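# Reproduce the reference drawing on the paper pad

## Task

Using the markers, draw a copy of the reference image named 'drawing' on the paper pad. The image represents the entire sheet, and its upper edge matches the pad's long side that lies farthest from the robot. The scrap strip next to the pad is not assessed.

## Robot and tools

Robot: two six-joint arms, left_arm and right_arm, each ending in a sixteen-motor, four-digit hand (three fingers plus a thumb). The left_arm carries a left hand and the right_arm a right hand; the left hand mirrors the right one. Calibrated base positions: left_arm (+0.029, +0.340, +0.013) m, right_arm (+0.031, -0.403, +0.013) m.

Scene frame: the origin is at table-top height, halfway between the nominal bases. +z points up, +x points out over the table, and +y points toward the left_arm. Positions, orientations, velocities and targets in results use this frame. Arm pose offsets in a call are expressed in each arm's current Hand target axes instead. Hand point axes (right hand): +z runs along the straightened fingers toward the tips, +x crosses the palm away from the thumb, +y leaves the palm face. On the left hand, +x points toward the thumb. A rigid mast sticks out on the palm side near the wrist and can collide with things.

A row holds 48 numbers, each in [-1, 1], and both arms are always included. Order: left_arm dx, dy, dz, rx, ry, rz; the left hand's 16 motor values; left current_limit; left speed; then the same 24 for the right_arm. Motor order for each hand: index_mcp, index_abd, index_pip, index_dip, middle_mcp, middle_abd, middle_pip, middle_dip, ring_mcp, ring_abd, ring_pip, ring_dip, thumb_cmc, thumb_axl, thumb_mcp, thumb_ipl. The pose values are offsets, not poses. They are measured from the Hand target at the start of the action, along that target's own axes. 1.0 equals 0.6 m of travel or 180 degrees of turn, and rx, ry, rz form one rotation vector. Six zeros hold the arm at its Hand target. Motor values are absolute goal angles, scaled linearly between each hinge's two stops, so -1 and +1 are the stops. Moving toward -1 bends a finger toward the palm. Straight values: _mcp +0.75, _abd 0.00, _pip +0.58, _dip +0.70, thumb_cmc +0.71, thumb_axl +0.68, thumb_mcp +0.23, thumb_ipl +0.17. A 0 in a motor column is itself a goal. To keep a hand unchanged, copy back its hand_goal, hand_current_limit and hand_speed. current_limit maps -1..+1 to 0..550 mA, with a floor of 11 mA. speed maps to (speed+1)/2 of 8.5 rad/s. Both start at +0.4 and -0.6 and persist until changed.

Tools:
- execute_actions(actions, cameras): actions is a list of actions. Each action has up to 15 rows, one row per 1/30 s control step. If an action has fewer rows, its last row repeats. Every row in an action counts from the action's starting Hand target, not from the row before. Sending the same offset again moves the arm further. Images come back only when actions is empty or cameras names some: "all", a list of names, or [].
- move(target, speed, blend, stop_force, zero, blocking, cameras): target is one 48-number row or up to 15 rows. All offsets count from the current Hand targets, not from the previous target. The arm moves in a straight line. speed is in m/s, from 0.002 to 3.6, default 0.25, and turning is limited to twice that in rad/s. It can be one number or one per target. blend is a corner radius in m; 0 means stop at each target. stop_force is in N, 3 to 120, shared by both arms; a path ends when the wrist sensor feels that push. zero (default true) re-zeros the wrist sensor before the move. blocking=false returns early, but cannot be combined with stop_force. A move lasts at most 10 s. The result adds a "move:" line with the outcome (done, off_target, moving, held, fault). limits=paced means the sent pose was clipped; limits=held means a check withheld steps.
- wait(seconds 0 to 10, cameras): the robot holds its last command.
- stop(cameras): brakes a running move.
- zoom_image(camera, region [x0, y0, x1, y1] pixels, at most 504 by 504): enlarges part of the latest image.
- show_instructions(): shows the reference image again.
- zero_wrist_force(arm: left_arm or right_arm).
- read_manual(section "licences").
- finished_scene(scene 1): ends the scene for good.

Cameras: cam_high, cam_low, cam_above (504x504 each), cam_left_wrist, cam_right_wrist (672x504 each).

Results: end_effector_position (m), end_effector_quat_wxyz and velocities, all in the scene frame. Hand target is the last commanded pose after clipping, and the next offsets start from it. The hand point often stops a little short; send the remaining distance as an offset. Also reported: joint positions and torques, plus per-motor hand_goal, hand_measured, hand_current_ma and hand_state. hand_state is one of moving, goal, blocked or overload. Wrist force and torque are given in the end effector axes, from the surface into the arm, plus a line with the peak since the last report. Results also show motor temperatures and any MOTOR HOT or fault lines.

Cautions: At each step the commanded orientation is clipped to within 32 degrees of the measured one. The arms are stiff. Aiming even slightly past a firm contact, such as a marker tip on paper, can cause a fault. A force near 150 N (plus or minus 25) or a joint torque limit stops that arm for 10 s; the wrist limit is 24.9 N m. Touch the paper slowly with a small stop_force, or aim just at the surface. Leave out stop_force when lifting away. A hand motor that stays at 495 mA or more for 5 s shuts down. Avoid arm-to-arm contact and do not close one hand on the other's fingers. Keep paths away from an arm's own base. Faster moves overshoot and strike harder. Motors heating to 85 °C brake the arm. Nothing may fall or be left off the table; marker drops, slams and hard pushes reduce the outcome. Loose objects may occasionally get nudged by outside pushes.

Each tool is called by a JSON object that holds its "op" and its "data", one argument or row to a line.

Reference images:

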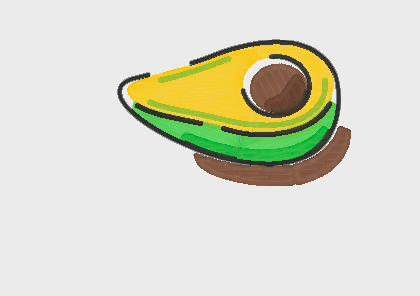

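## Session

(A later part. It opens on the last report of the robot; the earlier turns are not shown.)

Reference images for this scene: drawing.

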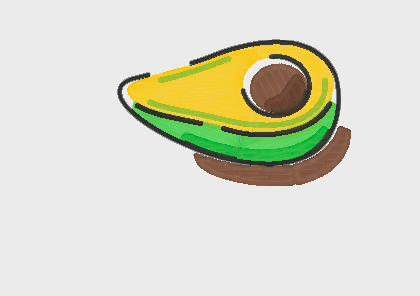

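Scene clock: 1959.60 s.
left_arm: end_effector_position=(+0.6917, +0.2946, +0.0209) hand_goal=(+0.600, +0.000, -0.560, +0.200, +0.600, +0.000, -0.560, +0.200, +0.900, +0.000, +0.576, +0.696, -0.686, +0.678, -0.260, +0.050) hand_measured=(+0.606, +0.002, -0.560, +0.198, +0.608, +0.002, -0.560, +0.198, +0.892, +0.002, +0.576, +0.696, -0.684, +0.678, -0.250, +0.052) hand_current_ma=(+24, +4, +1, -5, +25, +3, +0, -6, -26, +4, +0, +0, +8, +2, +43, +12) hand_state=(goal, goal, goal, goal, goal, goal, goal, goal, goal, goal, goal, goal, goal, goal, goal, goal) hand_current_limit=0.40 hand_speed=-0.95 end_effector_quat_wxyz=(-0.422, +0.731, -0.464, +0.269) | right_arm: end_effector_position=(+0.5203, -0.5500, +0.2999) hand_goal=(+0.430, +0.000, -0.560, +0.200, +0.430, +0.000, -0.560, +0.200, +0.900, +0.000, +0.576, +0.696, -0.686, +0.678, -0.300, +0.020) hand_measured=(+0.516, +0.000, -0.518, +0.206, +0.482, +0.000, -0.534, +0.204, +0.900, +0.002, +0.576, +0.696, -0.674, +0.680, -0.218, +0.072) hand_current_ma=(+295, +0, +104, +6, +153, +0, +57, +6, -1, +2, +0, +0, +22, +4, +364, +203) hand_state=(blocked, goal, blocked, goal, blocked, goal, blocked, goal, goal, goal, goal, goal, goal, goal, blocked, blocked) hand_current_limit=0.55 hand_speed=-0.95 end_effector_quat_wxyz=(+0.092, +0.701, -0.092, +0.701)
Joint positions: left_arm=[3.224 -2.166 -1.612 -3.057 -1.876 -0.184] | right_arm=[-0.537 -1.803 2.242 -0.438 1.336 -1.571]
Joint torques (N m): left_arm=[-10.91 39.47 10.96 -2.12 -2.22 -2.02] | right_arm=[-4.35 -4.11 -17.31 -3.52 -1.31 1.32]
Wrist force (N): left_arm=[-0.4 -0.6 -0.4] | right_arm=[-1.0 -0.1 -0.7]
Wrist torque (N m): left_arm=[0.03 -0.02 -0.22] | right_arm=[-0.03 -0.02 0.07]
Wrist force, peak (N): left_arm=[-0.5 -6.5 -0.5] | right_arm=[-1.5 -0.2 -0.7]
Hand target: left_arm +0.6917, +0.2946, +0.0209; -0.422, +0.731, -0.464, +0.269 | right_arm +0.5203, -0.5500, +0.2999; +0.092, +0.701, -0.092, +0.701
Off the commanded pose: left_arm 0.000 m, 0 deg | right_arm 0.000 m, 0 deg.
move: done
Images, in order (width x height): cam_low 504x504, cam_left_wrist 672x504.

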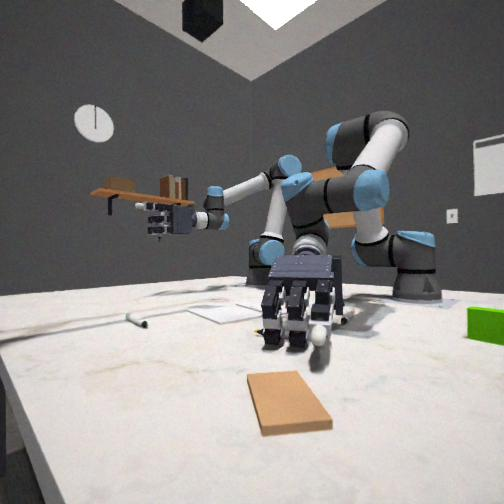

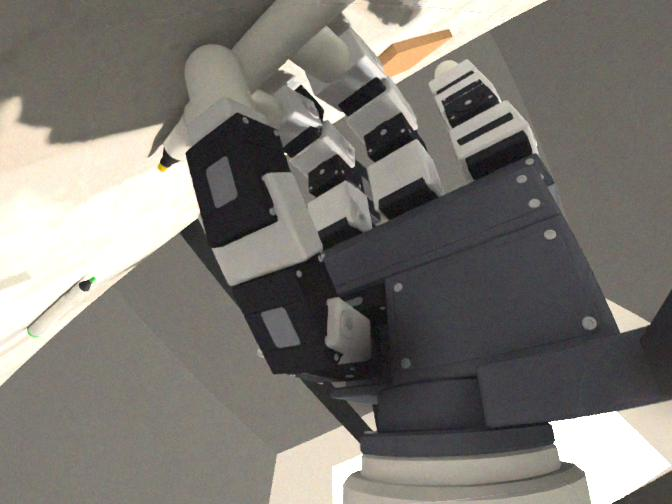

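{"op": "move", "data": {
  "target": [0,0,0,0,0,0,0.47,0,-0.56,0.20,0.47,0,-0.56,0.20,0.9,0,0.576,0.696,-0.686,0.677,-0.29,0.03,0.5,-0.95,0,0,0,0,0,0,0.43,0,-0.56,0.20,0.43,0,-0.56,0.20,0.9,0,0.576,0.696,-0.686,0.677,-0.30,0.02,0.55,-0.95]
}}

{"op": "move", "data": {
  "target": [0,0,0,0,0,0,0.41,0,-0.56,0.18,0.41,0,-0.56,0.18,0.9,0,0.576,0.696,-0.686,0.677,-0.32,0.0,0.6,-0.95,0,0,0,0,0,0,0.43,0,-0.56,0.20,0.43,0,-0.56,0.20,0.9,0,0.576,0.696,-0.686,0.677,-0.30,0.02,0.55,-0.95],
  "cameras": ["cam_low","cam_left_wrist"]
}}

{"op": "zoom_image", "data": {
  "camera": "cam_left_wrist",
  "region": [100, 0, 420, 200]
}}

Scene clock: 1966.13 s.
left_arm: end_effector_position=(+0.6917, +0.2946, +0.0209) hand_goal=(+0.470, +0.000, -0.560, +0.200, +0.470, +0.000, -0.560, +0.200, +0.900, +0.000, +0.576, +0.696, -0.686, +0.678, -0.290, +0.030) hand_measured=(+0.560, +0.002, -0.550, +0.198, +0.566, +0.002, -0.552, +0.196, +0.892, +0.002, +0.576, +0.696, -0.684, +0.680, -0.234, +0.052) hand_current_ma=(+412, +4, +31, -9, +413, +3, +26, -13, -26, +4, +0, +0, +8, +6, +300, +118) hand_state=(blocked, goal, goal, goal, blocked, goal, goal, goal, goal, goal, goal, goal, goal, goal, blocked, blocked) hand_current_limit=0.50 hand_speed=-0.95 end_effector_quat_wxyz=(-0.422, +0.731, -0.464, +0.269) | right_arm: end_effector_position=(+0.5203, -0.5500, +0.2999) hand_goal=(+0.430, +0.000, -0.560, +0.200, +0.430, +0.000, -0.560, +0.200, +0.900, +0.000, +0.576, +0.696, -0.686, +0.678, -0.300, +0.020) hand_measured=(+0.516, +0.000, -0.518, +0.206, +0.482, +0.000, -0.534, +0.204, +0.900, +0.002, +0.576, +0.696, -0.674, +0.680, -0.218, +0.072) hand_current_ma=(+295, +0, +104, +6, +153, +0, +57, +6, -1, +2, +0, +0, +22, +4, +364, +203) hand_state=(blocked, goal, blocked, goal, blocked, goal, blocked, goal, goal, goal, goal, goal, goal, goal, blocked, blocked) hand_current_limit=0.55 hand_speed=-0.95 end_effector_quat_wxyz=(+0.092, +0.701, -0.092, +0.701)
Joint positions: left_arm=[3.224 -2.166 -1.612 -3.057 -1.876 -0.184] | right_arm=[-0.537 -1.803 2.242 -0.438 1.336 -1.571]
Joint torques (N m): left_arm=[-10.31 44.37 13.75 -2.09 -1.26 -1.85] | right_arm=[-4.26 -5 -16.62 -3.46 -1.27 1.44]
Wrist force (N): left_arm=[-0.2 -11.1 -2.8] | right_arm=[-1.0 -0.2 -0.4]
Wrist torque (N m): left_arm=[-0.33 -0.04 -0.18] | right_arm=[-0.05 -0.04 0.07]
Wrist force, peak (N): left_arm=[-0.2 -11.1 -2.8] | right_arm=[-1.4 -0.1 -0.8]
Hand target: left_arm +0.6917, +0.2946, +0.0209; -0.422, +0.731, -0.464, +0.269 | right_arm +0.5203, -0.5500, +0.2999; +0.092, +0.701, -0.092, +0.701
Off the commanded pose: left_arm 0.000 m, 0 deg | right_arm 0.000 m, 0 deg.
move: done

Scene clock: 1966.63 s.
left_arm: end_effector_position=(+0.6917, +0.2946, +0.0209) hand_goal=(+0.410, +0.000, -0.560, +0.180, +0.410, +0.000, -0.560, +0.180, +0.900, +0.000, +0.576, +0.696, -0.686, +0.678, -0.320, +0.000) hand_measured=(+0.558, +0.002, -0.542, +0.182, +0.562, +0.002, -0.544, +0.182, +0.892, +0.002, +0.576, +0.696, -0.684, +0.680, -0.234, +0.052) hand_current_ma=(+440, +4, +65, +7, +440, +3, +59, +4, -26, +4, +0, +0, +8, +6, +440, +294) hand_state=(blocked, goal, goal, goal, blocked, goal, goal, goal, goal, goal, goal, goal, goal, goal, blocked, blocked) hand_current_limit=0.60 hand_speed=-0.95 end_effector_quat_wxyz=(-0.422, +0.731, -0.464, +0.269) | right_arm: end_effector_position=(+0.5203, -0.5500, +0.2999) hand_goal=(+0.430, +0.000, -0.560, +0.200, +0.430, +0.000, -0.560, +0.200, +0.900, +0.000, +0.576, +0.696, -0.686, +0.678, -0.300, +0.020) hand_measured=(+0.516, +0.000, -0.518, +0.206, +0.482, +0.000, -0.534, +0.204, +0.900, +0.002, +0.576, +0.696, -0.674, +0.680, -0.218, +0.072) hand_current_ma=(+295, +0, +104, +6, +153, +0, +57, +6, -1, +2, +0, +0, +22, +4, +364, +203) hand_state=(blocked, goal, blocked, goal, blocked, goal, blocked, goal, goal, goal, goal, goal, goal, goal, blocked, blocked) hand_current_limit=0.55 hand_speed=-0.95 end_effector_quat_wxyz=(+0.092, +0.701, -0.092, +0.701)
Joint positions: left_arm=[3.224 -2.166 -1.612 -3.057 -1.876 -0.184] | right_arm=[-0.537 -1.803 2.242 -0.438 1.336 -1.571]
Joint torques (N m): left_arm=[-9.91 45.32 13.61 -2.12 -1.05 -1.93] | right_arm=[-3.64 -4.93 -17.07 -3.32 -1.36 1.4]
Wrist force (N): left_arm=[-0.2 -8.7 -2.0] | right_arm=[-1.0 -0.1 -0.6]
Wrist torque (N m): left_arm=[-0.29 -0.05 -0.17] | right_arm=[-0.04 -0.02 0.07]
Wrist force, peak (N): left_arm=[-0.3 -11.2 -2.6] | right_arm=[-1.3 0.0 -0.5]
Hand target: left_arm +0.6917, +0.2946, +0.0209; -0.422, +0.731, -0.464, +0.269 | right_arm +0.5203, -0.5500, +0.2999; +0.092, +0.701, -0.092, +0.701
Off the commanded pose: left_arm 0.000 m, 0 deg | right_arm 0.000 m, 0 deg.
move: done
Images, in order (width x height): cam_low 504x504, cam_left_wrist 672x504.

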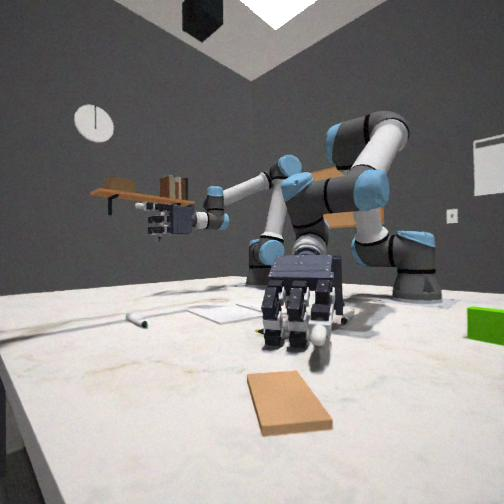

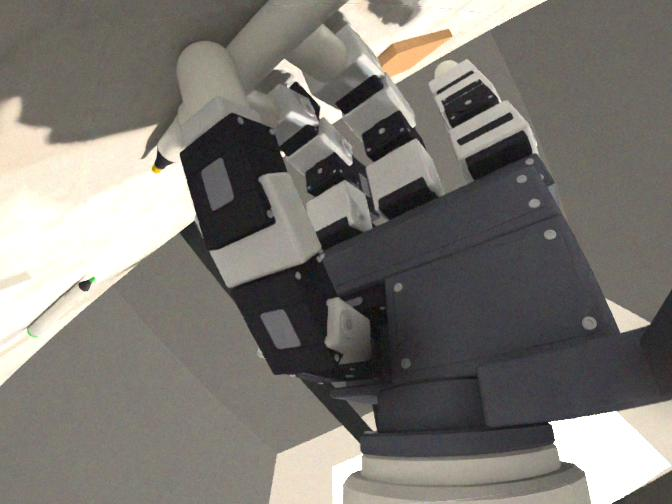

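Scaled by 1.575 from the camera's 672x504 image, which has a finer 960x720 frame.

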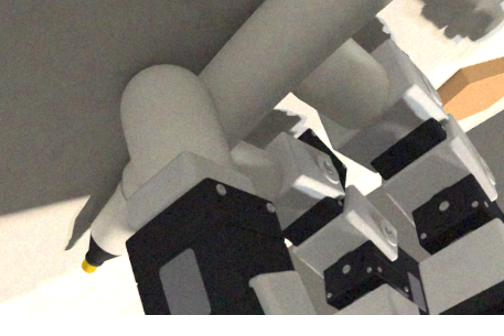

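{"op": "move", "data": {
  "target": [0,-0.0433,-0.025,0,0,0,0.41,0,-0.56,0.18,0.41,0,-0.56,0.18,0.9,0,0.576,0.696,-0.686,0.677,-0.32,0.0,0.6,-0.95,0,0,0,0,0,0,0.43,0,-0.56,0.20,0.43,0,-0.56,0.20,0.9,0,0.576,0.696,-0.686,0.677,-0.30,0.02,0.55,-0.95],
  "speed": 0.03,
  "cameras": ["cam_low","cam_left_wrist"]
}}

{"op": "zoom_image", "data": {
  "camera": "cam_low",
  "region": [220, 280, 350, 360]
}}

{"op": "zoom_image", "data": {
  "camera": "cam_left_wrist",
  "region": [100, 0, 420, 200]
}}

Scene clock: 1977.97 s.
left_arm: end_effector_position=(+0.6916, +0.2946, +0.0508) hand_goal=(+0.410, +0.000, -0.560, +0.180, +0.410, +0.000, -0.560, +0.180, +0.900, +0.000, +0.576, +0.696, -0.686, +0.678, -0.320, +0.000) hand_measured=(+0.474, +0.002, -0.534, +0.186, +0.476, +0.002, -0.536, +0.186, +0.892, +0.002, +0.576, +0.696, -0.678, +0.682, -0.180, +0.052) hand_current_ma=(+289, +4, +94, +17, +296, +3, +90, +16, -26, +4, +0, +0, +27, +18, +440, +294) hand_state=(blocked, goal, blocked, goal, blocked, goal, blocked, goal, goal, goal, goal, goal, goal, goal, blocked, blocked) hand_current_limit=0.60 hand_speed=-0.95 end_effector_quat_wxyz=(-0.422, +0.731, -0.464, +0.269) | right_arm: end_effector_position=(+0.5203, -0.5500, +0.2999) hand_goal=(+0.430, +0.000, -0.560, +0.200, +0.430, +0.000, -0.560, +0.200, +0.900, +0.000, +0.576, +0.696, -0.686, +0.678, -0.300, +0.020) hand_measured=(+0.516, +0.000, -0.518, +0.206, +0.482, +0.000, -0.534, +0.204, +0.900, +0.002, +0.576, +0.696, -0.674, +0.680, -0.218, +0.072) hand_current_ma=(+295, +0, +104, +6, +153, +0, +57, +6, -1, +2, +0, +0, +22, +4, +364, +203) hand_state=(blocked, goal, blocked, goal, blocked, goal, blocked, goal, goal, goal, goal, goal, goal, goal, blocked, blocked) hand_current_limit=0.55 hand_speed=-0.95 end_effector_quat_wxyz=(+0.092, +0.701, -0.092, +0.701)
Joint positions: left_arm=[3.224 -2.126 -1.588 -3.121 -1.876 -0.184] | right_arm=[-0.537 -1.803 2.242 -0.438 1.336 -1.571]
Joint torques (N m): left_arm=[3.98 53.75 23.67 -1.9 2.16 1.31] | right_arm=[-3.31 -5.64 -16.34 -3.49 -1.26 1.35]
Wrist force (N): left_arm=[-0.3 1.2 -0.1] | right_arm=[-0.7 0.0 -0.3]
Wrist torque (N m): left_arm=[0.13 -0.04 -0.21] | right_arm=[-0.05 -0.08 0.11]
Wrist force, peak (N): left_arm=[-0.4 -8.9 -2.2] | right_arm=[-1.6 -0.2 -0.4]
Hand target: left_arm +0.6916, +0.2946, +0.0509; -0.422, +0.731, -0.464, +0.269 | right_arm +0.5203, -0.5500, +0.2999; +0.092, +0.701, -0.092, +0.701
Off the commanded pose: left_arm 0.000 m, 0 deg | right_arm 0.000 m, 0 deg.
move: done
Images, in order (width x height): cam_low 504x504, cam_left_wrist 672x504.

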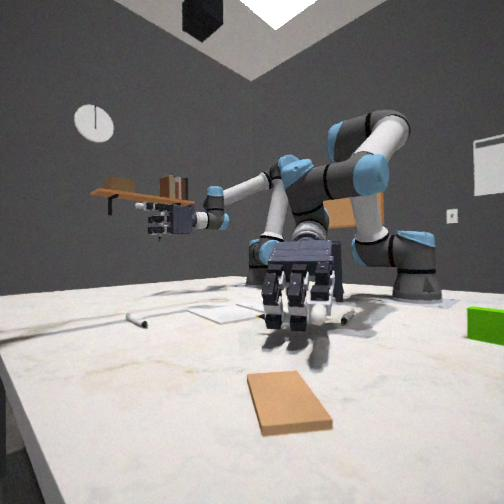

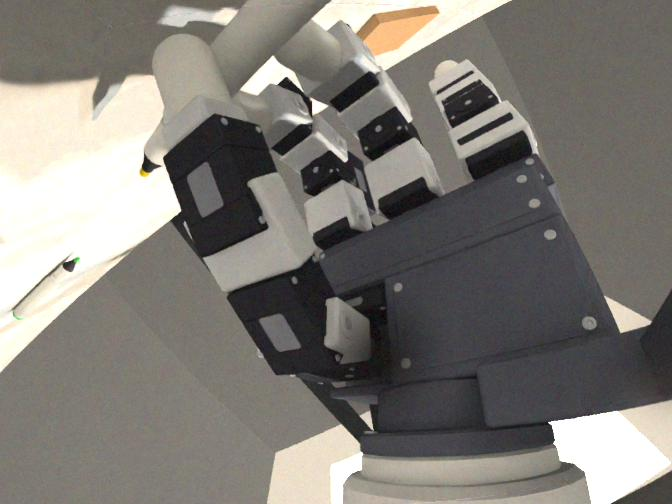

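Scaled by 3.877 from the camera's 504x504 image, which has a finer 720x720 frame.

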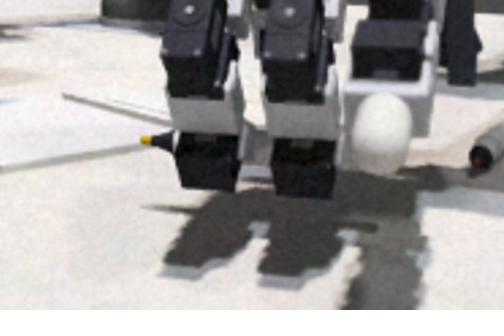

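Scaled by 1.575 from the camera's 672x504 image, which has a finer 960x720 frame.

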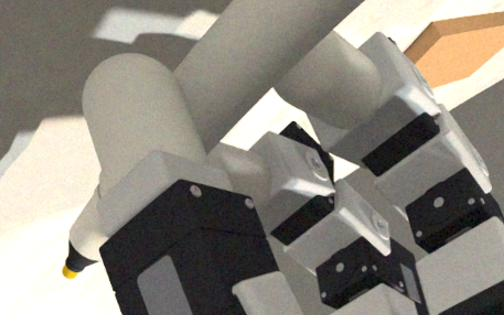

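{"op": "move", "data": {
  "target": [0.029,-0.3422,-0.2378,0,0,0,0.41,0,-0.56,0.18,0.41,0,-0.56,0.18,0.9,0,0.576,0.696,-0.686,0.677,-0.32,0.0,0.6,-0.95,0,0,0,0,0,0,0.43,0,-0.56,0.20,0.43,0,-0.56,0.20,0.9,0,0.576,0.696,-0.686,0.677,-0.30,0.02,0.55,-0.95],
  "speed": 0.15
}}

{"op": "move", "data": {
  "target": [0.1385,-0.0433,-0.0917,0.3442,0.0934,0.5266,0.41,0,-0.56,0.18,0.41,0,-0.56,0.18,0.9,0,0.576,0.696,-0.686,0.677,-0.32,0.0,0.6,-0.95,0,0,0,0,0,0,0.43,0,-0.56,0.20,0.43,0,-0.56,0.20,0.9,0,0.576,0.696,-0.686,0.677,-0.30,0.02,0.55,-0.95],
  "speed": 0.15,
  "cameras": ["cam_low","cam_high","cam_above"]
}}

Scene clock: 2014.80 s.
left_arm: end_effector_position=(+0.6799, +0.2702, +0.3000) hand_goal=(+0.410, +0.000, -0.560, +0.180, +0.410, +0.000, -0.560, +0.180, +0.900, +0.000, +0.576, +0.696, -0.686, +0.678, -0.320, +0.000) hand_measured=(+0.474, +0.002, -0.534, +0.186, +0.476, +0.002, -0.536, +0.186, +0.892, +0.002, +0.576, +0.696, -0.678, +0.682, -0.178, +0.052) hand_current_ma=(+287, +4, +94, +17, +294, +3, +90, +16, -26, +4, +0, +0, +27, +18, +440, +294) hand_state=(blocked, goal, blocked, goal, blocked, goal, blocked, goal, goal, goal, goal, goal, goal, goal, blocked, blocked) hand_current_limit=0.60 hand_speed=-0.95 end_effector_quat_wxyz=(-0.422, +0.731, -0.464, +0.269) | right_arm: end_effector_position=(+0.5203, -0.5500, +0.2999) hand_goal=(+0.430, +0.000, -0.560, +0.200, +0.430, +0.000, -0.560, +0.200, +0.900, +0.000, +0.576, +0.696, -0.686, +0.678, -0.300, +0.020) hand_measured=(+0.516, +0.000, -0.518, +0.206, +0.482, +0.000, -0.534, +0.204, +0.900, +0.002, +0.576, +0.696, -0.674, +0.680, -0.218, +0.072) hand_current_ma=(+295, +0, +104, +6, +153, +0, +57, +6, -1, +2, +0, +0, +22, +4, +364, +203) hand_state=(blocked, goal, blocked, goal, blocked, goal, blocked, goal, goal, goal, goal, goal, goal, goal, blocked, blocked) hand_current_limit=0.55 hand_speed=-0.95 end_effector_quat_wxyz=(+0.092, +0.701, -0.092, +0.701)
Joint positions: left_arm=[3.176 -1.945 -1.192 -3.706 -1.917 -0.211] | right_arm=[-0.537 -1.803 2.242 -0.438 1.336 -1.571]
Joint torques (N m): left_arm=[-12.2 32.01 27.25 -1.98 -2.83 -2.53] | right_arm=[-3.77 -5.92 -15.49 -3.52 -1.13 1.17]
Wrist force (N): left_arm=[0.0 0.9 0.2] | right_arm=[-0.9 0.1 -0.5]
Wrist torque (N m): left_arm=[0.02 -0.06 -0.16] | right_arm=[-0.02 -0.05 0.09]
Wrist force, peak (N): left_arm=[-0.5 2.5 0.5] | right_arm=[-1.3 -0.4 -0.5]
Hand target: left_arm +0.6799, +0.2702, +0.3000; -0.422, +0.731, -0.464, +0.269 | right_arm +0.5203, -0.5500, +0.2999; +0.092, +0.701, -0.092, +0.701
Off the commanded pose: left_arm 0.000 m, 0 deg | right_arm 0.000 m, 0 deg.
move: done

Scene clock: 2021.97 s.
left_arm: end_effector_position=(+0.6837, +0.1803, +0.3501) hand_goal=(+0.410, +0.000, -0.560, +0.180, +0.410, +0.000, -0.560, +0.180, +0.900, +0.000, +0.576, +0.696, -0.686, +0.678, -0.320, +0.000) hand_measured=(+0.472, +0.002, -0.534, +0.186, +0.470, +0.002, -0.536, +0.186, +0.898, +0.002, +0.576, +0.696, -0.676, +0.682, -0.176, +0.052) hand_current_ma=(+274, +4, +94, +17, +269, +3, +90, +16, -7, +4, +0, +0, +34, +18, +440, +294) hand_state=(blocked, goal, blocked, goal, blocked, goal, blocked, goal, goal, goal, goal, goal, goal, goal, blocked, blocked) hand_current_limit=0.60 hand_speed=-0.95 end_effector_quat_wxyz=(+0.691, +0.153, +0.690, -0.153) | right_arm: end_effector_position=(+0.5203, -0.5500, +0.2999) hand_goal=(+0.430, +0.000, -0.560, +0.200, +0.430, +0.000, -0.560, +0.200, +0.900, +0.000, +0.576, +0.696, -0.686, +0.678, -0.300, +0.020) hand_measured=(+0.516, +0.000, -0.518, +0.206, +0.482, +0.000, -0.534, +0.204, +0.900, +0.002, +0.576, +0.696, -0.674, +0.680, -0.218, +0.072) hand_current_ma=(+295, +0, +104, +6, +153, +0, +57, +6, -1, +2, +0, +0, +22, +4, +364, +203) hand_state=(blocked, goal, blocked, goal, blocked, goal, blocked, goal, goal, goal, goal, goal, goal, goal, blocked, blocked) hand_current_limit=0.55 hand_speed=-0.95 end_effector_quat_wxyz=(+0.092, +0.701, -0.092, +0.701)
Joint positions: left_arm=[3.125 -1.667 -1.802 -2.813 -1.15 1.57] | right_arm=[-0.537 -1.803 2.242 -0.438 1.336 -1.571]
Joint torques (N m): left_arm=[15.88 19.74 22.5 -0.36 2.34 2.64] | right_arm=[-3.72 -6.67 -14.18 -3.35 -1.12 1.22]
Wrist force (N): left_arm=[0.9 1.1 0.2] | right_arm=[-0.9 -0.1 -0.1]
Wrist torque (N m): left_arm=[0.04 -0.27 -0.13] | right_arm=[-0.07 -0.05 0.08]
Wrist force, peak (N): left_arm=[1.4 1.6 -0.1] | right_arm=[-1.4 -0.4 -0.5]
Hand target: left_arm +0.6837, +0.1803, +0.3501; +0.691, +0.153, +0.690, -0.153 | right_arm +0.5203, -0.5500, +0.2999; +0.092, +0.701, -0.092, +0.701
Off the commanded pose: left_arm 0.000 m, 0 deg | right_arm 0.000 m, 0 deg.
move: done
Images, in order (width x height): cam_high 504x504, cam_low 504x504, cam_above 504x504.

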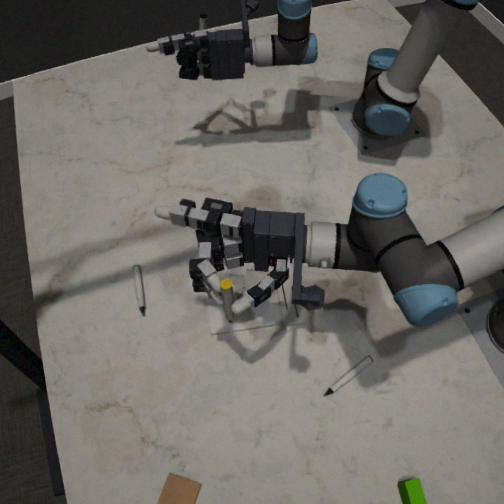

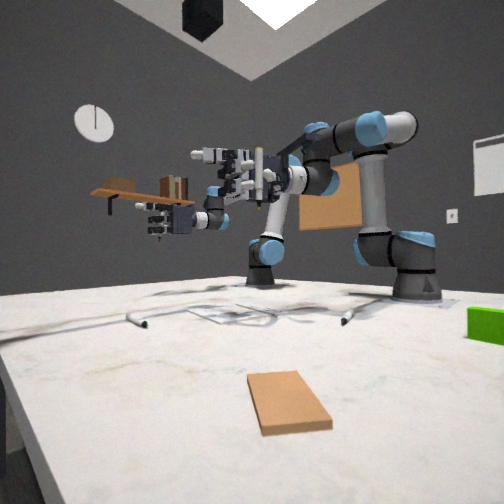

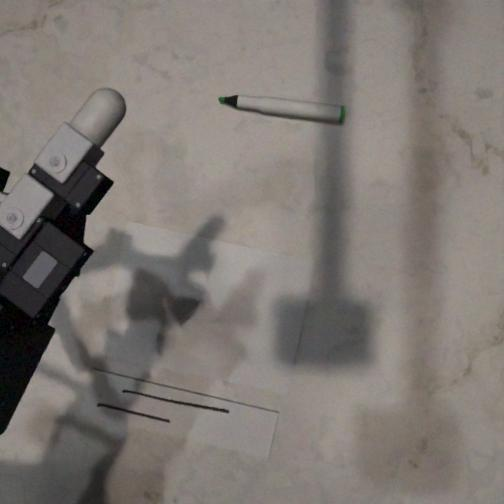

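{"op": "move", "data": {
  "target": [0.3168,-0.2934,-0.1663,0.1111,0,0,0.41,0,-0.56,0.18,0.41,0,-0.56,0.18,0.9,0,0.576,0.696,-0.686,0.677,-0.32,0.0,0.6,-0.95,0,0,0,0,0,0,0.43,0,-0.56,0.20,0.43,0,-0.56,0.20,0.9,0,0.576,0.696,-0.686,0.677,-0.30,0.02,0.55,-0.95],
  "speed": 0.15,
  "cameras": ["cam_low","cam_high","cam_above"]
}}

Scene clock: 2048.93 s.
left_arm: end_effector_position=(+0.5191, +0.0628, +0.1600) hand_goal=(+0.410, +0.000, -0.560, +0.180, +0.410, +0.000, -0.560, +0.180, +0.900, +0.000, +0.576, +0.696, -0.686, +0.678, -0.320, +0.000) hand_measured=(+0.472, +0.002, -0.534, +0.186, +0.470, +0.002, -0.536, +0.186, +0.898, +0.002, +0.576, +0.696, -0.676, +0.682, -0.176, +0.052) hand_current_ma=(+274, +4, +94, +17, +269, +3, +90, +16, -5, +4, +0, +0, +35, +18, +440, +294) hand_state=(blocked, goal, blocked, goal, blocked, goal, blocked, goal, goal, goal, goal, goal, goal, goal, blocked, blocked) hand_current_limit=0.60 hand_speed=-0.95 end_effector_quat_wxyz=(+0.654, +0.270, +0.653, -0.271) | right_arm: end_effector_position=(+0.5203, -0.5500, +0.2999) hand_goal=(+0.430, +0.000, -0.560, +0.200, +0.430, +0.000, -0.560, +0.200, +0.900, +0.000, +0.576, +0.696, -0.686, +0.678, -0.300, +0.020) hand_measured=(+0.516, +0.000, -0.518, +0.206, +0.482, +0.000, -0.534, +0.204, +0.900, +0.002, +0.576, +0.696, -0.674, +0.680, -0.218, +0.072) hand_current_ma=(+295, +0, +104, +6, +153, +0, +57, +6, -1, +2, +0, +0, +22, +4, +364, +203) hand_state=(blocked, goal, blocked, goal, blocked, goal, blocked, goal, goal, goal, goal, goal, goal, goal, blocked, blocked) hand_current_limit=0.55 hand_speed=-0.95 end_effector_quat_wxyz=(+0.092, +0.701, -0.092, +0.701)
Joint positions: left_arm=[2.991 -1.702 -2.37 -2.21 -0.935 1.57] | right_arm=[-0.537 -1.803 2.242 -0.438 1.336 -1.571]
Joint torques (N m): left_arm=[-11.41 13.22 6.42 4.24 2.32 -2.28] | right_arm=[-3.24 -8.01 -13.35 -3.33 -1.03 1.27]
Wrist force (N): left_arm=[1.0 1.5 -0.2] | right_arm=[-0.8 -0.2 -0.4]
Wrist torque (N m): left_arm=[0.12 -0.31 -0.09] | right_arm=[-0.06 -0.05 0.08]
Wrist force, peak (N): left_arm=[0.3 1.9 0.7] | right_arm=[-1.4 0.2 -0.6]
Hand target: left_arm +0.5191, +0.0628, +0.1600; +0.654, +0.270, +0.653, -0.271 | right_arm +0.5203, -0.5500, +0.2999; +0.092, +0.701, -0.092, +0.701
Off the commanded pose: left_arm 0.000 m, 0 deg | right_arm 0.000 m, 0 deg.
move: done
Images, in order (width x height): cam_high 504x504, cam_low 504x504, cam_above 504x504.

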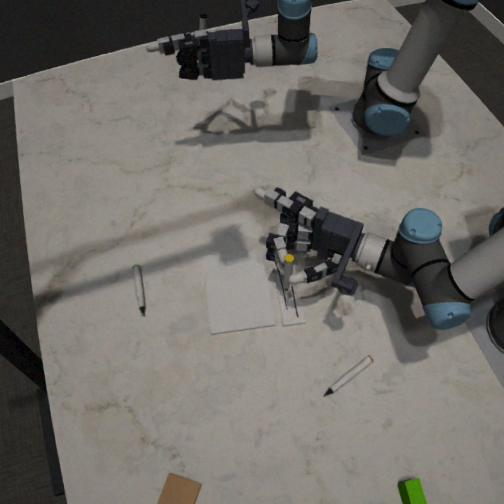

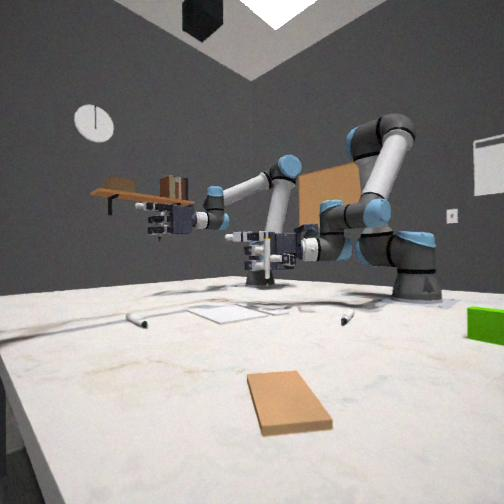

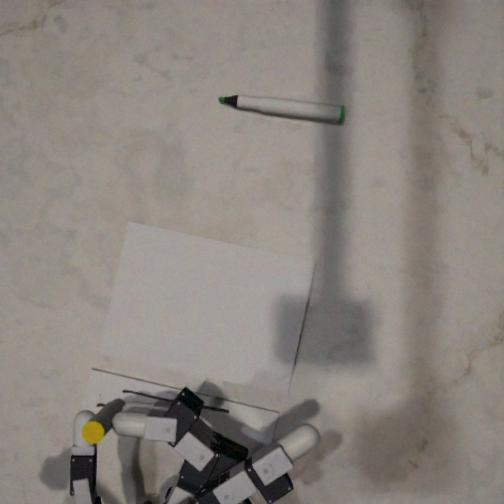

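{"op": "zoom_image", "data": {
  "camera": "cam_above",
  "region": [60, 360, 180, 480]
}}

{"op": "zoom_image", "data": {
  "camera": "cam_low",
  "region": [210, 210, 310, 310]
}}

Scaled by 4.200 from the camera's 504x504 image, which has a finer 720x720 frame.

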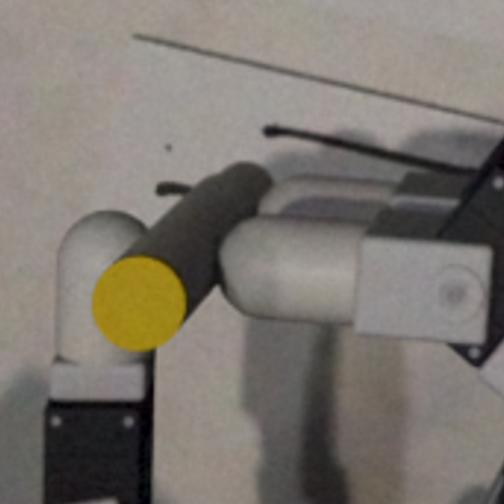

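Scaled by 5.040 from the camera's 504x504 image, which has a finer 720x720 frame.

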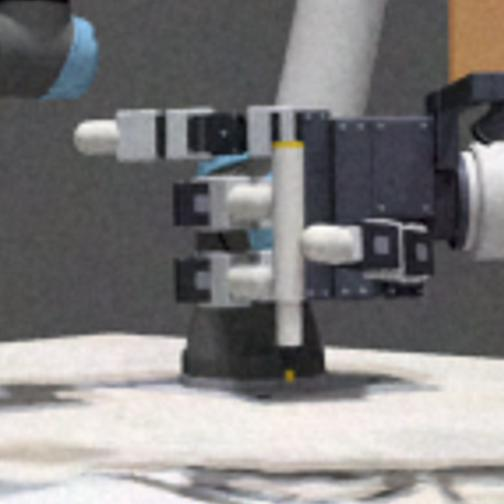

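{"op": "move", "data": {
  "target": [0.1083,0,0,0,0,0,0.41,0,-0.56,0.18,0.41,0,-0.56,0.18,0.9,0,0.576,0.696,-0.686,0.677,-0.32,0.0,0.6,-0.95,0,0,0,0,0,0,0.43,0,-0.56,0.20,0.43,0,-0.56,0.20,0.9,0,0.576,0.696,-0.686,0.677,-0.30,0.02,0.55,-0.95],
  "speed": 0.05,
  "stop_force": 4,
  "cameras": ["cam_above","cam_high","cam_low"]
}}

{"op": "zoom_image", "data": {
  "camera": "cam_above",
  "region": [60, 360, 180, 480]
}}

{"op": "zoom_image", "data": {
  "camera": "cam_high",
  "region": [240, 220, 340, 320]
}}

{"op": "zoom_image", "data": {
  "camera": "cam_low",
  "region": [210, 230, 310, 330]
}}

Scene clock: 2092.70 s.
left_arm: end_effector_position=(+0.5192, +0.0627, +0.0950) hand_goal=(+0.410, +0.000, -0.560, +0.180, +0.410, +0.000, -0.560, +0.180, +0.900, +0.000, +0.576, +0.696, -0.686, +0.678, -0.320, +0.000) hand_measured=(+0.472, +0.002, -0.534, +0.186, +0.470, +0.002, -0.536, +0.186, +0.898, +0.002, +0.576, +0.696, -0.676, +0.682, -0.176, +0.052) hand_current_ma=(+274, +4, +94, +17, +269, +3, +90, +16, -5, +4, +0, +0, +35, +18, +440, +294) hand_state=(blocked, goal, blocked, goal, blocked, goal, blocked, goal, goal, goal, goal, goal, goal, goal, blocked, blocked) hand_current_limit=0.60 hand_speed=-0.95 end_effector_quat_wxyz=(+0.654, +0.270, +0.653, -0.271) | right_arm: end_effector_position=(+0.5203, -0.5500, +0.2999) hand_goal=(+0.430, +0.000, -0.560, +0.200, +0.430, +0.000, -0.560, +0.200, +0.900, +0.000, +0.576, +0.696, -0.686, +0.678, -0.300, +0.020) hand_measured=(+0.516, +0.000, -0.518, +0.206, +0.482, +0.000, -0.534, +0.204, +0.900, +0.002, +0.576, +0.696, -0.674, +0.680, -0.218, +0.072) hand_current_ma=(+295, +0, +104, +6, +153, +0, +57, +6, -1, +2, +0, +0, +22, +4, +364, +203) hand_state=(blocked, goal, blocked, goal, blocked, goal, blocked, goal, goal, goal, goal, goal, goal, goal, blocked, blocked) hand_current_limit=0.55 hand_speed=-0.95 end_effector_quat_wxyz=(+0.092, +0.701, -0.092, +0.701)
Joint positions: left_arm=[2.991 -1.897 -2.412 -1.973 -0.935 1.57] | right_arm=[-0.537 -1.803 2.242 -0.438 1.336 -1.571]
Joint torques (N m): left_arm=[-12.7 17.25 2.64 4.19 -2.55 -2.4] | right_arm=[-3.31 -8.21 -12.99 -3.35 -1.06 1.14]
Wrist force (N): left_arm=[0.9 1.2 -0.1] | right_arm=[-0.7 0.0 -0.4]
Wrist torque (N m): left_arm=[0.07 -0.30 -0.09] | right_arm=[-0.03 -0.08 0.10]
Wrist force, peak (N): left_arm=[0.9 1.7 -0.3] | right_arm=[-1.4 -0.1 -0.7]
Hand target: left_arm +0.5192, +0.0627, +0.0950; +0.654, +0.270, +0.653, -0.271 | right_arm +0.5203, -0.5500, +0.2999; +0.092, +0.701, -0.092, +0.701
Off the commanded pose: left_arm 0.000 m, 0 deg | right_arm 0.000 m, 0 deg.
move: done
Images, in order (width x height): cam_high 504x504, cam_low 504x504, cam_above 504x504.

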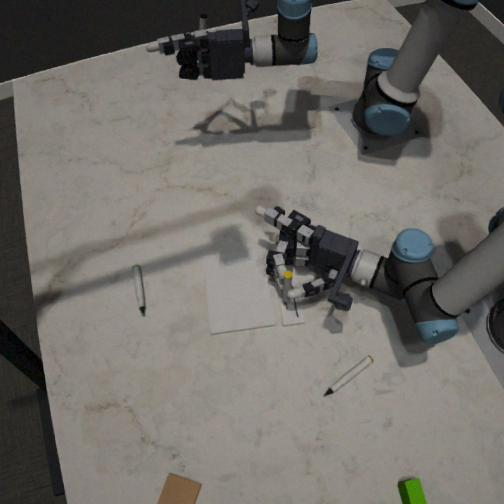

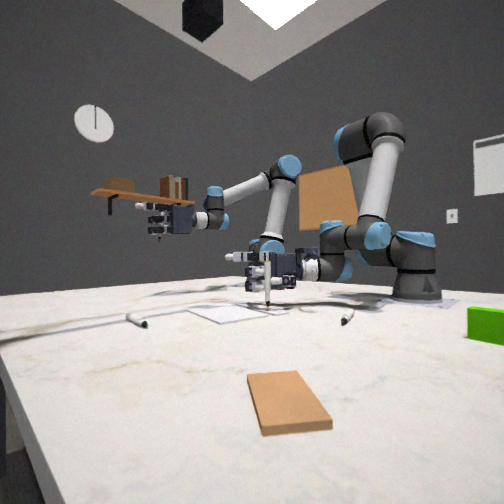

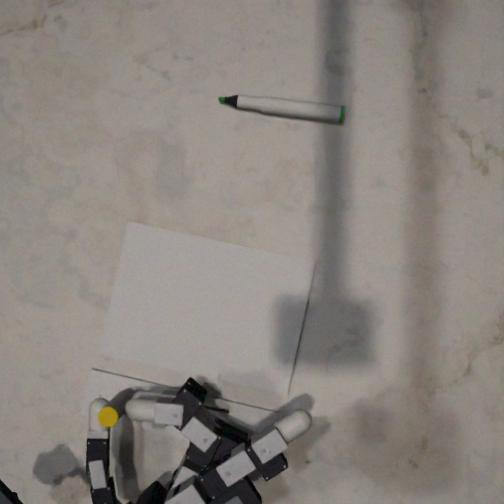

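Scaled by 4.200 from the camera's 504x504 image, which has a finer 720x720 frame.

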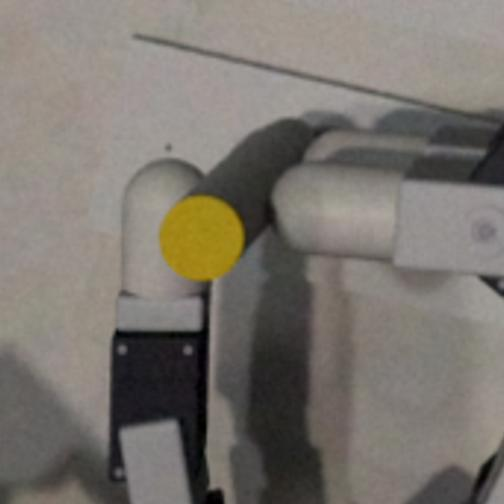

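Scaled by 5.040 from the camera's 504x504 image, which has a finer 720x720 frame.

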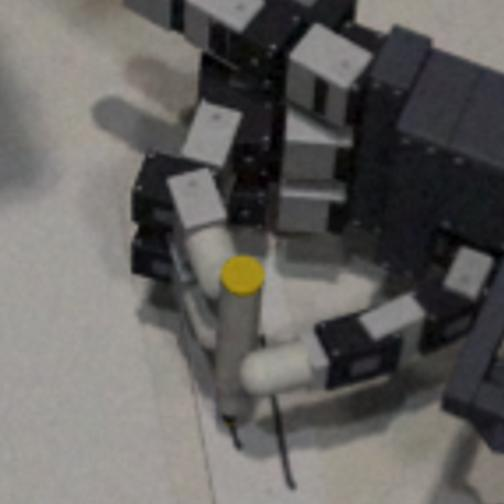

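Scaled by 5.040 from the camera's 504x504 image, which has a finer 720x720 frame.

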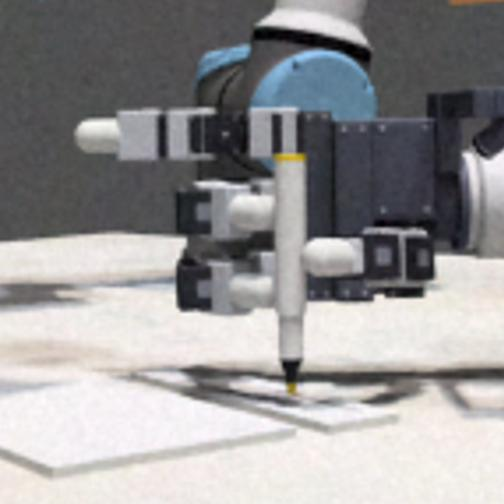

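{"op": "move", "data": {
  "target": [0,-0.19,0.108,0,0,0,0.41,0,-0.56,0.18,0.41,0,-0.56,0.18,0.9,0,0.576,0.696,-0.686,0.677,-0.32,0.0,0.6,-0.95,0,0,0,0,0,0,0.43,0,-0.56,0.20,0.43,0,-0.56,0.20,0.9,0,0.576,0.696,-0.686,0.677,-0.30,0.02,0.55,-0.95],
  "speed": 0.1,
  "cameras": ["cam_above"]
}}

{"op": "move", "data": {
  "target": [0.05,0,0,0,0,0,0.41,0,-0.56,0.18,0.41,0,-0.56,0.18,0.9,0,0.576,0.696,-0.686,0.677,-0.32,0.0,0.6,-0.95,0,0,0,0,0,0,0.43,0,-0.56,0.20,0.43,0,-0.56,0.20,0.9,0,0.576,0.696,-0.686,0.677,-0.30,0.02,0.55,-0.95],
  "speed": 0.006,
  "stop_force": 3,
  "cameras": ["cam_above"]
}}

Scene clock: 2111.87 s.
left_arm: end_effector_position=(+0.4844, -0.0637, +0.0950) hand_goal=(+0.410, +0.000, -0.560, +0.180, +0.410, +0.000, -0.560, +0.180, +0.900, +0.000, +0.576, +0.696, -0.686, +0.678, -0.320, +0.000) hand_measured=(+0.472, +0.002, -0.534, +0.186, +0.470, +0.002, -0.536, +0.186, +0.898, +0.002, +0.576, +0.696, -0.676, +0.682, -0.176, +0.052) hand_current_ma=(+274, +4, +94, +17, +269, +3, +90, +16, -5, +4, +0, +0, +35, +18, +440, +294) hand_state=(blocked, goal, blocked, goal, blocked, goal, blocked, goal, goal, goal, goal, goal, goal, goal, blocked, blocked) hand_current_limit=0.60 hand_speed=-0.95 end_effector_quat_wxyz=(+0.654, +0.270, +0.653, -0.271) | right_arm: end_effector_position=(+0.5203, -0.5500, +0.2999) hand_goal=(+0.430, +0.000, -0.560, +0.200, +0.430, +0.000, -0.560, +0.200, +0.900, +0.000, +0.576, +0.696, -0.686, +0.678, -0.300, +0.020) hand_measured=(+0.516, +0.000, -0.518, +0.206, +0.482, +0.000, -0.534, +0.204, +0.900, +0.002, +0.576, +0.696, -0.674, +0.680, -0.218, +0.072) hand_current_ma=(+295, +0, +104, +6, +153, +0, +57, +6, -1, +2, +0, +0, +22, +4, +364, +203) hand_state=(blocked, goal, blocked, goal, blocked, goal, blocked, goal, goal, goal, goal, goal, goal, goal, blocked, blocked) hand_current_limit=0.55 hand_speed=-0.95 end_effector_quat_wxyz=(+0.092, +0.701, -0.092, +0.701)
Joint positions: left_arm=[2.584 -1.989 -2.236 -2.057 -1.342 1.571] | right_arm=[-0.537 -1.803 2.242 -0.438 1.336 -1.571]
Joint torques (N m): left_arm=[-11.74 23.75 18.35 -0.19 -2.52 2.64] | right_arm=[-2.45 -8.85 -12.95 -3.29 -1.06 1.14]
Wrist force (N): left_arm=[1.1 1.3 -0.1] | right_arm=[-0.9 -0.2 -0.7]
Wrist torque (N m): left_arm=[0.10 -0.30 -0.08] | right_arm=[-0.03 -0.04 0.09]
Wrist force, peak (N): left_arm=[0.8 1.9 -0.4] | right_arm=[-1.3 -0.1 -0.8]
Hand target: left_arm +0.4844, -0.0637, +0.0950; +0.654, +0.270, +0.653, -0.271 | right_arm +0.5203, -0.5500, +0.2999; +0.092, +0.701, -0.092, +0.701
Off the commanded pose: left_arm 0.000 m, 0 deg | right_arm 0.000 m, 0 deg.
move: done
Images, in order (width x height): cam_above 504x504.

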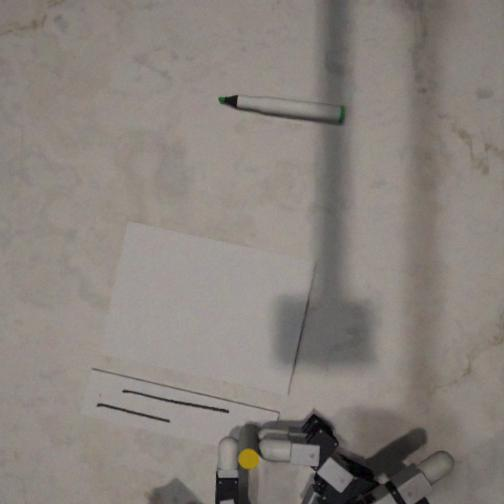

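Scene clock: 2114.20 s.
left_arm: end_effector_position=(+0.4844, -0.0637, +0.0871) hand_goal=(+0.410, +0.000, -0.560, +0.180, +0.410, +0.000, -0.560, +0.180, +0.900, +0.000, +0.576, +0.696, -0.686, +0.678, -0.320, +0.000) hand_measured=(+0.472, +0.002, -0.534, +0.186, +0.470, +0.002, -0.536, +0.186, +0.898, +0.002, +0.576, +0.696, -0.676, +0.682, -0.176, +0.052) hand_current_ma=(+274, +4, +94, +17, +269, +3, +90, +16, -5, +4, +0, +0, +35, +13, +440, +294) hand_state=(blocked, goal, blocked, goal, blocked, goal, blocked, goal, goal, goal, goal, goal, goal, goal, blocked, blocked) hand_current_limit=0.60 hand_speed=-0.95 end_effector_quat_wxyz=(+0.654, +0.270, +0.653, -0.271) | right_arm: end_effector_position=(+0.5203, -0.5500, +0.2999) hand_goal=(+0.430, +0.000, -0.560, +0.200, +0.430, +0.000, -0.560, +0.200, +0.900, +0.000, +0.576, +0.696, -0.686, +0.678, -0.300, +0.020) hand_measured=(+0.516, +0.000, -0.518, +0.206, +0.482, +0.000, -0.534, +0.204, +0.900, +0.002, +0.576, +0.696, -0.674, +0.680, -0.218, +0.072) hand_current_ma=(+295, +0, +104, +6, +153, +0, +57, +6, -1, +2, +0, +0, +22, +4, +364, +203) hand_state=(blocked, goal, blocked, goal, blocked, goal, blocked, goal, goal, goal, goal, goal, goal, goal, blocked, blocked) hand_current_limit=0.55 hand_speed=-0.95 end_effector_quat_wxyz=(+0.092, +0.701, -0.092, +0.701)
Joint positions: left_arm=[2.584 -2.01 -2.238 -2.034 -1.342 1.571] | right_arm=[-0.537 -1.803 2.242 -0.438 1.336 -1.571]
Joint torques (N m): left_arm=[-10.85 39.81 14.09 -1.01 -2.45 1.75] | right_arm=[-3.11 -9.36 -12.96 -3.27 -1.06 1.16]
Wrist force (N): left_arm=[-2.0 1.1 -0.2] | right_arm=[-1.1 -0.1 -0.7]
Wrist torque (N m): left_arm=[0.12 -0.26 -0.07] | right_arm=[-0.01 -0.02 0.07]
Wrist force, peak (N): left_arm=[-3.1 1.1 -0.1] | right_arm=[-1.2 -0.1 -0.8]
Hand target: left_arm +0.4844, -0.0637, +0.0871; +0.654, +0.270, +0.653, -0.271 (not the last commanded pose) | right_arm +0.5203, -0.5500, +0.2999; +0.092, +0.701, -0.092, +0.701
Off the commanded pose: left_arm 0.022 m, 0 deg | right_arm 0.000 m, 0 deg.
move: contact (left_arm)
Images, in order (width x height): cam_above 504x504.

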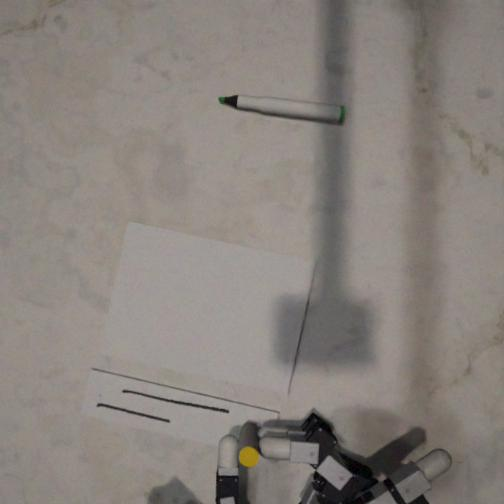

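{"op": "move", "data": {
  "target": [
    [0,-0.0236,-0.0236,0,0,0,0.41,0,-0.56,0.18,0.41,0,-0.56,0.18,0.9,0,0.576,0.696,-0.686,0.677,-0.32,0.0,0.6,-0.95,0,0,0,0,0,0,0.43,0,-0.56,0.20,0.43,0,-0.56,0.20,0.9,0,0.576,0.696,-0.686,0.677,-0.30,0.02,0.55,-0.95],
    [-0.05,-0.0236,-0.0236,0,0,0,0.41,0,-0.56,0.18,0.41,0,-0.56,0.18,0.9,0,0.576,0.696,-0.686,0.677,-0.32,0.0,0.6,-0.95,0,0,0,0,0,0,0.43,0,-0.56,0.20,0.43,0,-0.56,0.20,0.9,0,0.576,0.696,-0.686,0.677,-0.30,0.02,0.55,-0.95]
  ],
  "speed": 0.03
}}

{"op": "move", "data": {
  "target": [-0.05,-0.118,0.014,0,0,0,0.41,0,-0.56,0.18,0.41,0,-0.56,0.18,0.9,0,0.576,0.696,-0.686,0.677,-0.32,0.0,0.6,-0.95,0,0,0,0,0,0,0.43,0,-0.56,0.20,0.43,0,-0.56,0.20,0.9,0,0.576,0.696,-0.686,0.677,-0.30,0.02,0.55,-0.95],
  "speed": 0.12,
  "cameras": ["cam_above"]
}}

{"op": "zoom_image", "data": {
  "camera": "cam_above",
  "region": [80, 360, 290, 470]
}}

Scene clock: 2143.47 s.
left_arm: end_effector_position=(+0.4644, -0.0637, +0.1170) hand_goal=(+0.410, +0.000, -0.560, +0.180, +0.410, +0.000, -0.560, +0.180, +0.900, +0.000, +0.576, +0.696, -0.686, +0.678, -0.320, +0.000) hand_measured=(+0.472, +0.002, -0.530, +0.188, +0.470, +0.002, -0.544, +0.182, +0.898, +0.002, +0.576, +0.696, -0.674, +0.682, -0.176, +0.052) hand_current_ma=(+274, +4, +111, +29, +269, +3, +56, +3, -5, +4, +0, +0, +39, +17, +440, +294) hand_state=(blocked, goal, blocked, goal, blocked, goal, goal, goal, goal, goal, goal, goal, goal, goal, blocked, blocked) hand_current_limit=0.60 hand_speed=-0.95 end_effector_quat_wxyz=(+0.654, +0.270, +0.653, -0.271) | right_arm: end_effector_position=(+0.5203, -0.5500, +0.2999) hand_goal=(+0.430, +0.000, -0.560, +0.200, +0.430, +0.000, -0.560, +0.200, +0.900, +0.000, +0.576, +0.696, -0.686, +0.678, -0.300, +0.020) hand_measured=(+0.516, +0.000, -0.518, +0.206, +0.482, +0.000, -0.534, +0.204, +0.900, +0.002, +0.576, +0.696, -0.674, +0.680, -0.218, +0.072) hand_current_ma=(+295, +0, +104, +6, +153, +0, +57, +6, -1, +2, +0, +0, +22, +4, +364, +203) hand_state=(blocked, goal, blocked, goal, blocked, goal, blocked, goal, goal, goal, goal, goal, goal, goal, blocked, blocked) hand_current_limit=0.55 hand_speed=-0.95 end_effector_quat_wxyz=(+0.092, +0.701, -0.092, +0.701)
Joint positions: left_arm=[2.553 -1.912 -2.261 -2.109 -1.373 1.571] | right_arm=[-0.537 -1.803 2.242 -0.438 1.336 -1.571]
Joint torques (N m): left_arm=[-11.55 37.71 18.57 -0.11 -2.36 2.35] | right_arm=[-1.95 -12.9 -13.03 -3.2 -0.78 0.94]
Wrist force (N): left_arm=[0.8 1.3 -0.2] | right_arm=[-0.7 0.0 -0.6]
Wrist torque (N m): left_arm=[0.13 -0.28 -0.13] | right_arm=[-0.01 -0.07 0.10]
Wrist force, peak (N): left_arm=[-2.2 1.2 -0.4] | right_arm=[-1.4 -0.6 -0.5]
Hand target: left_arm +0.4644, -0.0637, +0.1171; +0.654, +0.270, +0.653, -0.271 | right_arm +0.5203, -0.5500, +0.2999; +0.092, +0.701, -0.092, +0.701
Off the commanded pose: left_arm 0.000 m, 0 deg | right_arm 0.000 m, 0 deg.
move: done

Scene clock: 2144.60 s.
left_arm: end_effector_position=(+0.4202, -0.1196, +0.1471) hand_goal=(+0.410, +0.000, -0.560, +0.180, +0.410, +0.000, -0.560, +0.180, +0.900, +0.000, +0.576, +0.696, -0.686, +0.678, -0.320, +0.000) hand_measured=(+0.472, +0.002, -0.530, +0.188, +0.470, +0.002, -0.544, +0.182, +0.898, +0.002, +0.576, +0.696, -0.674, +0.682, -0.176, +0.052) hand_current_ma=(+274, +4, +111, +29, +269, +3, +56, +3, -5, +4, +0, +0, +39, +17, +440, +294) hand_state=(blocked, goal, blocked, goal, blocked, goal, goal, goal, goal, goal, goal, goal, goal, goal, blocked, blocked) hand_current_limit=0.60 hand_speed=-0.95 end_effector_quat_wxyz=(+0.654, +0.270, +0.653, -0.271) | right_arm: end_effector_position=(+0.5203, -0.5500, +0.2999) hand_goal=(+0.430, +0.000, -0.560, +0.200, +0.430, +0.000, -0.560, +0.200, +0.900, +0.000, +0.576, +0.696, -0.686, +0.678, -0.300, +0.020) hand_measured=(+0.516, +0.000, -0.518, +0.206, +0.482, +0.000, -0.534, +0.204, +0.900, +0.002, +0.576, +0.696, -0.674, +0.680, -0.218, +0.072) hand_current_ma=(+295, +0, +104, +6, +153, +0, +57, +6, -1, +2, +0, +0, +22, +4, +364, +203) hand_state=(blocked, goal, blocked, goal, blocked, goal, blocked, goal, goal, goal, goal, goal, goal, goal, blocked, blocked) hand_current_limit=0.55 hand_speed=-0.95 end_effector_quat_wxyz=(+0.092, +0.701, -0.092, +0.701)
Joint positions: left_arm=[2.354 -1.886 -2.168 -2.228 -1.572 1.571] | right_arm=[-0.537 -1.803 2.242 -0.438 1.336 -1.571]
Joint torques (N m): left_arm=[-11.88 24.71 20.02 -0.34 -2.7 2.24] | right_arm=[-2.18 -12.28 -13.82 -3.15 -0.85 0.89]
Wrist force (N): left_arm=[1.0 1.2 -0.3] | right_arm=[-0.8 -0.3 -0.4]
Wrist torque (N m): left_arm=[0.10 -0.31 -0.16] | right_arm=[-0.08 -0.06 0.09]
Wrist force, peak (N): left_arm=[1.2 2.2 -0.3] | right_arm=[-1.3 0.2 -0.1]
Hand target: left_arm +0.4202, -0.1197, +0.1470; +0.654, +0.270, +0.653, -0.271 | right_arm +0.5203, -0.5500, +0.2999; +0.092, +0.701, -0.092, +0.701
Off the commanded pose: left_arm 0.000 m, 0 deg | right_arm 0.000 m, 0 deg.
move: done
Images, in order (width x height): cam_above 504x504.

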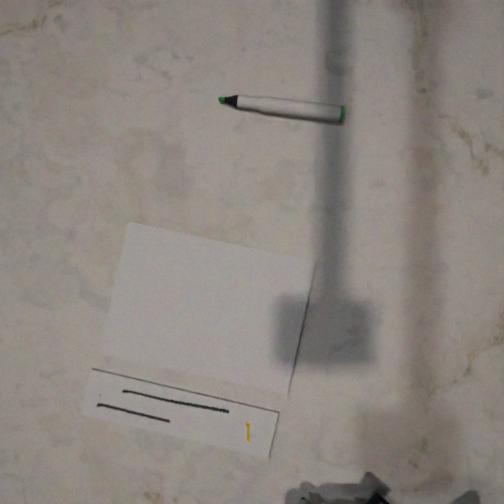

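Scaled by 2.400 from the camera's 504x504 image, which has a finer 720x720 frame.

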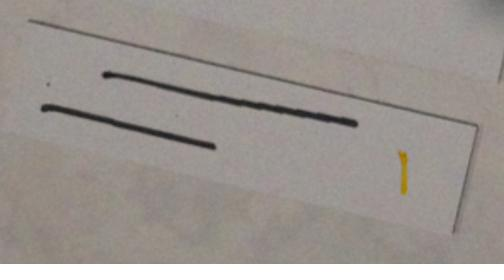

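{"op": "show_instructions", "data": {

}}

{"op": "zoom_image", "data": {
  "camera": "cam_above",
  "region": [90, 210, 330, 400]
}}

Reference images for this scene: drawing.

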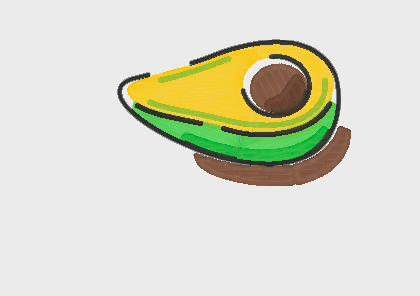

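Scaled by 2.100 from the camera's 504x504 image, which has a finer 720x720 frame.

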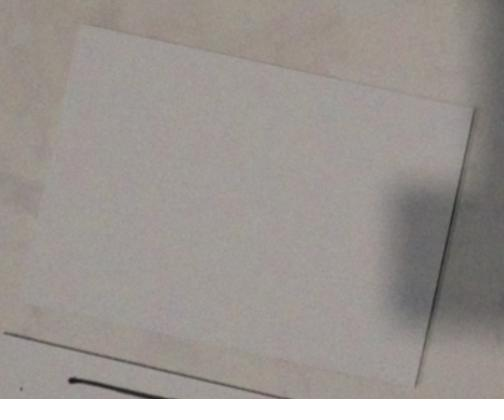

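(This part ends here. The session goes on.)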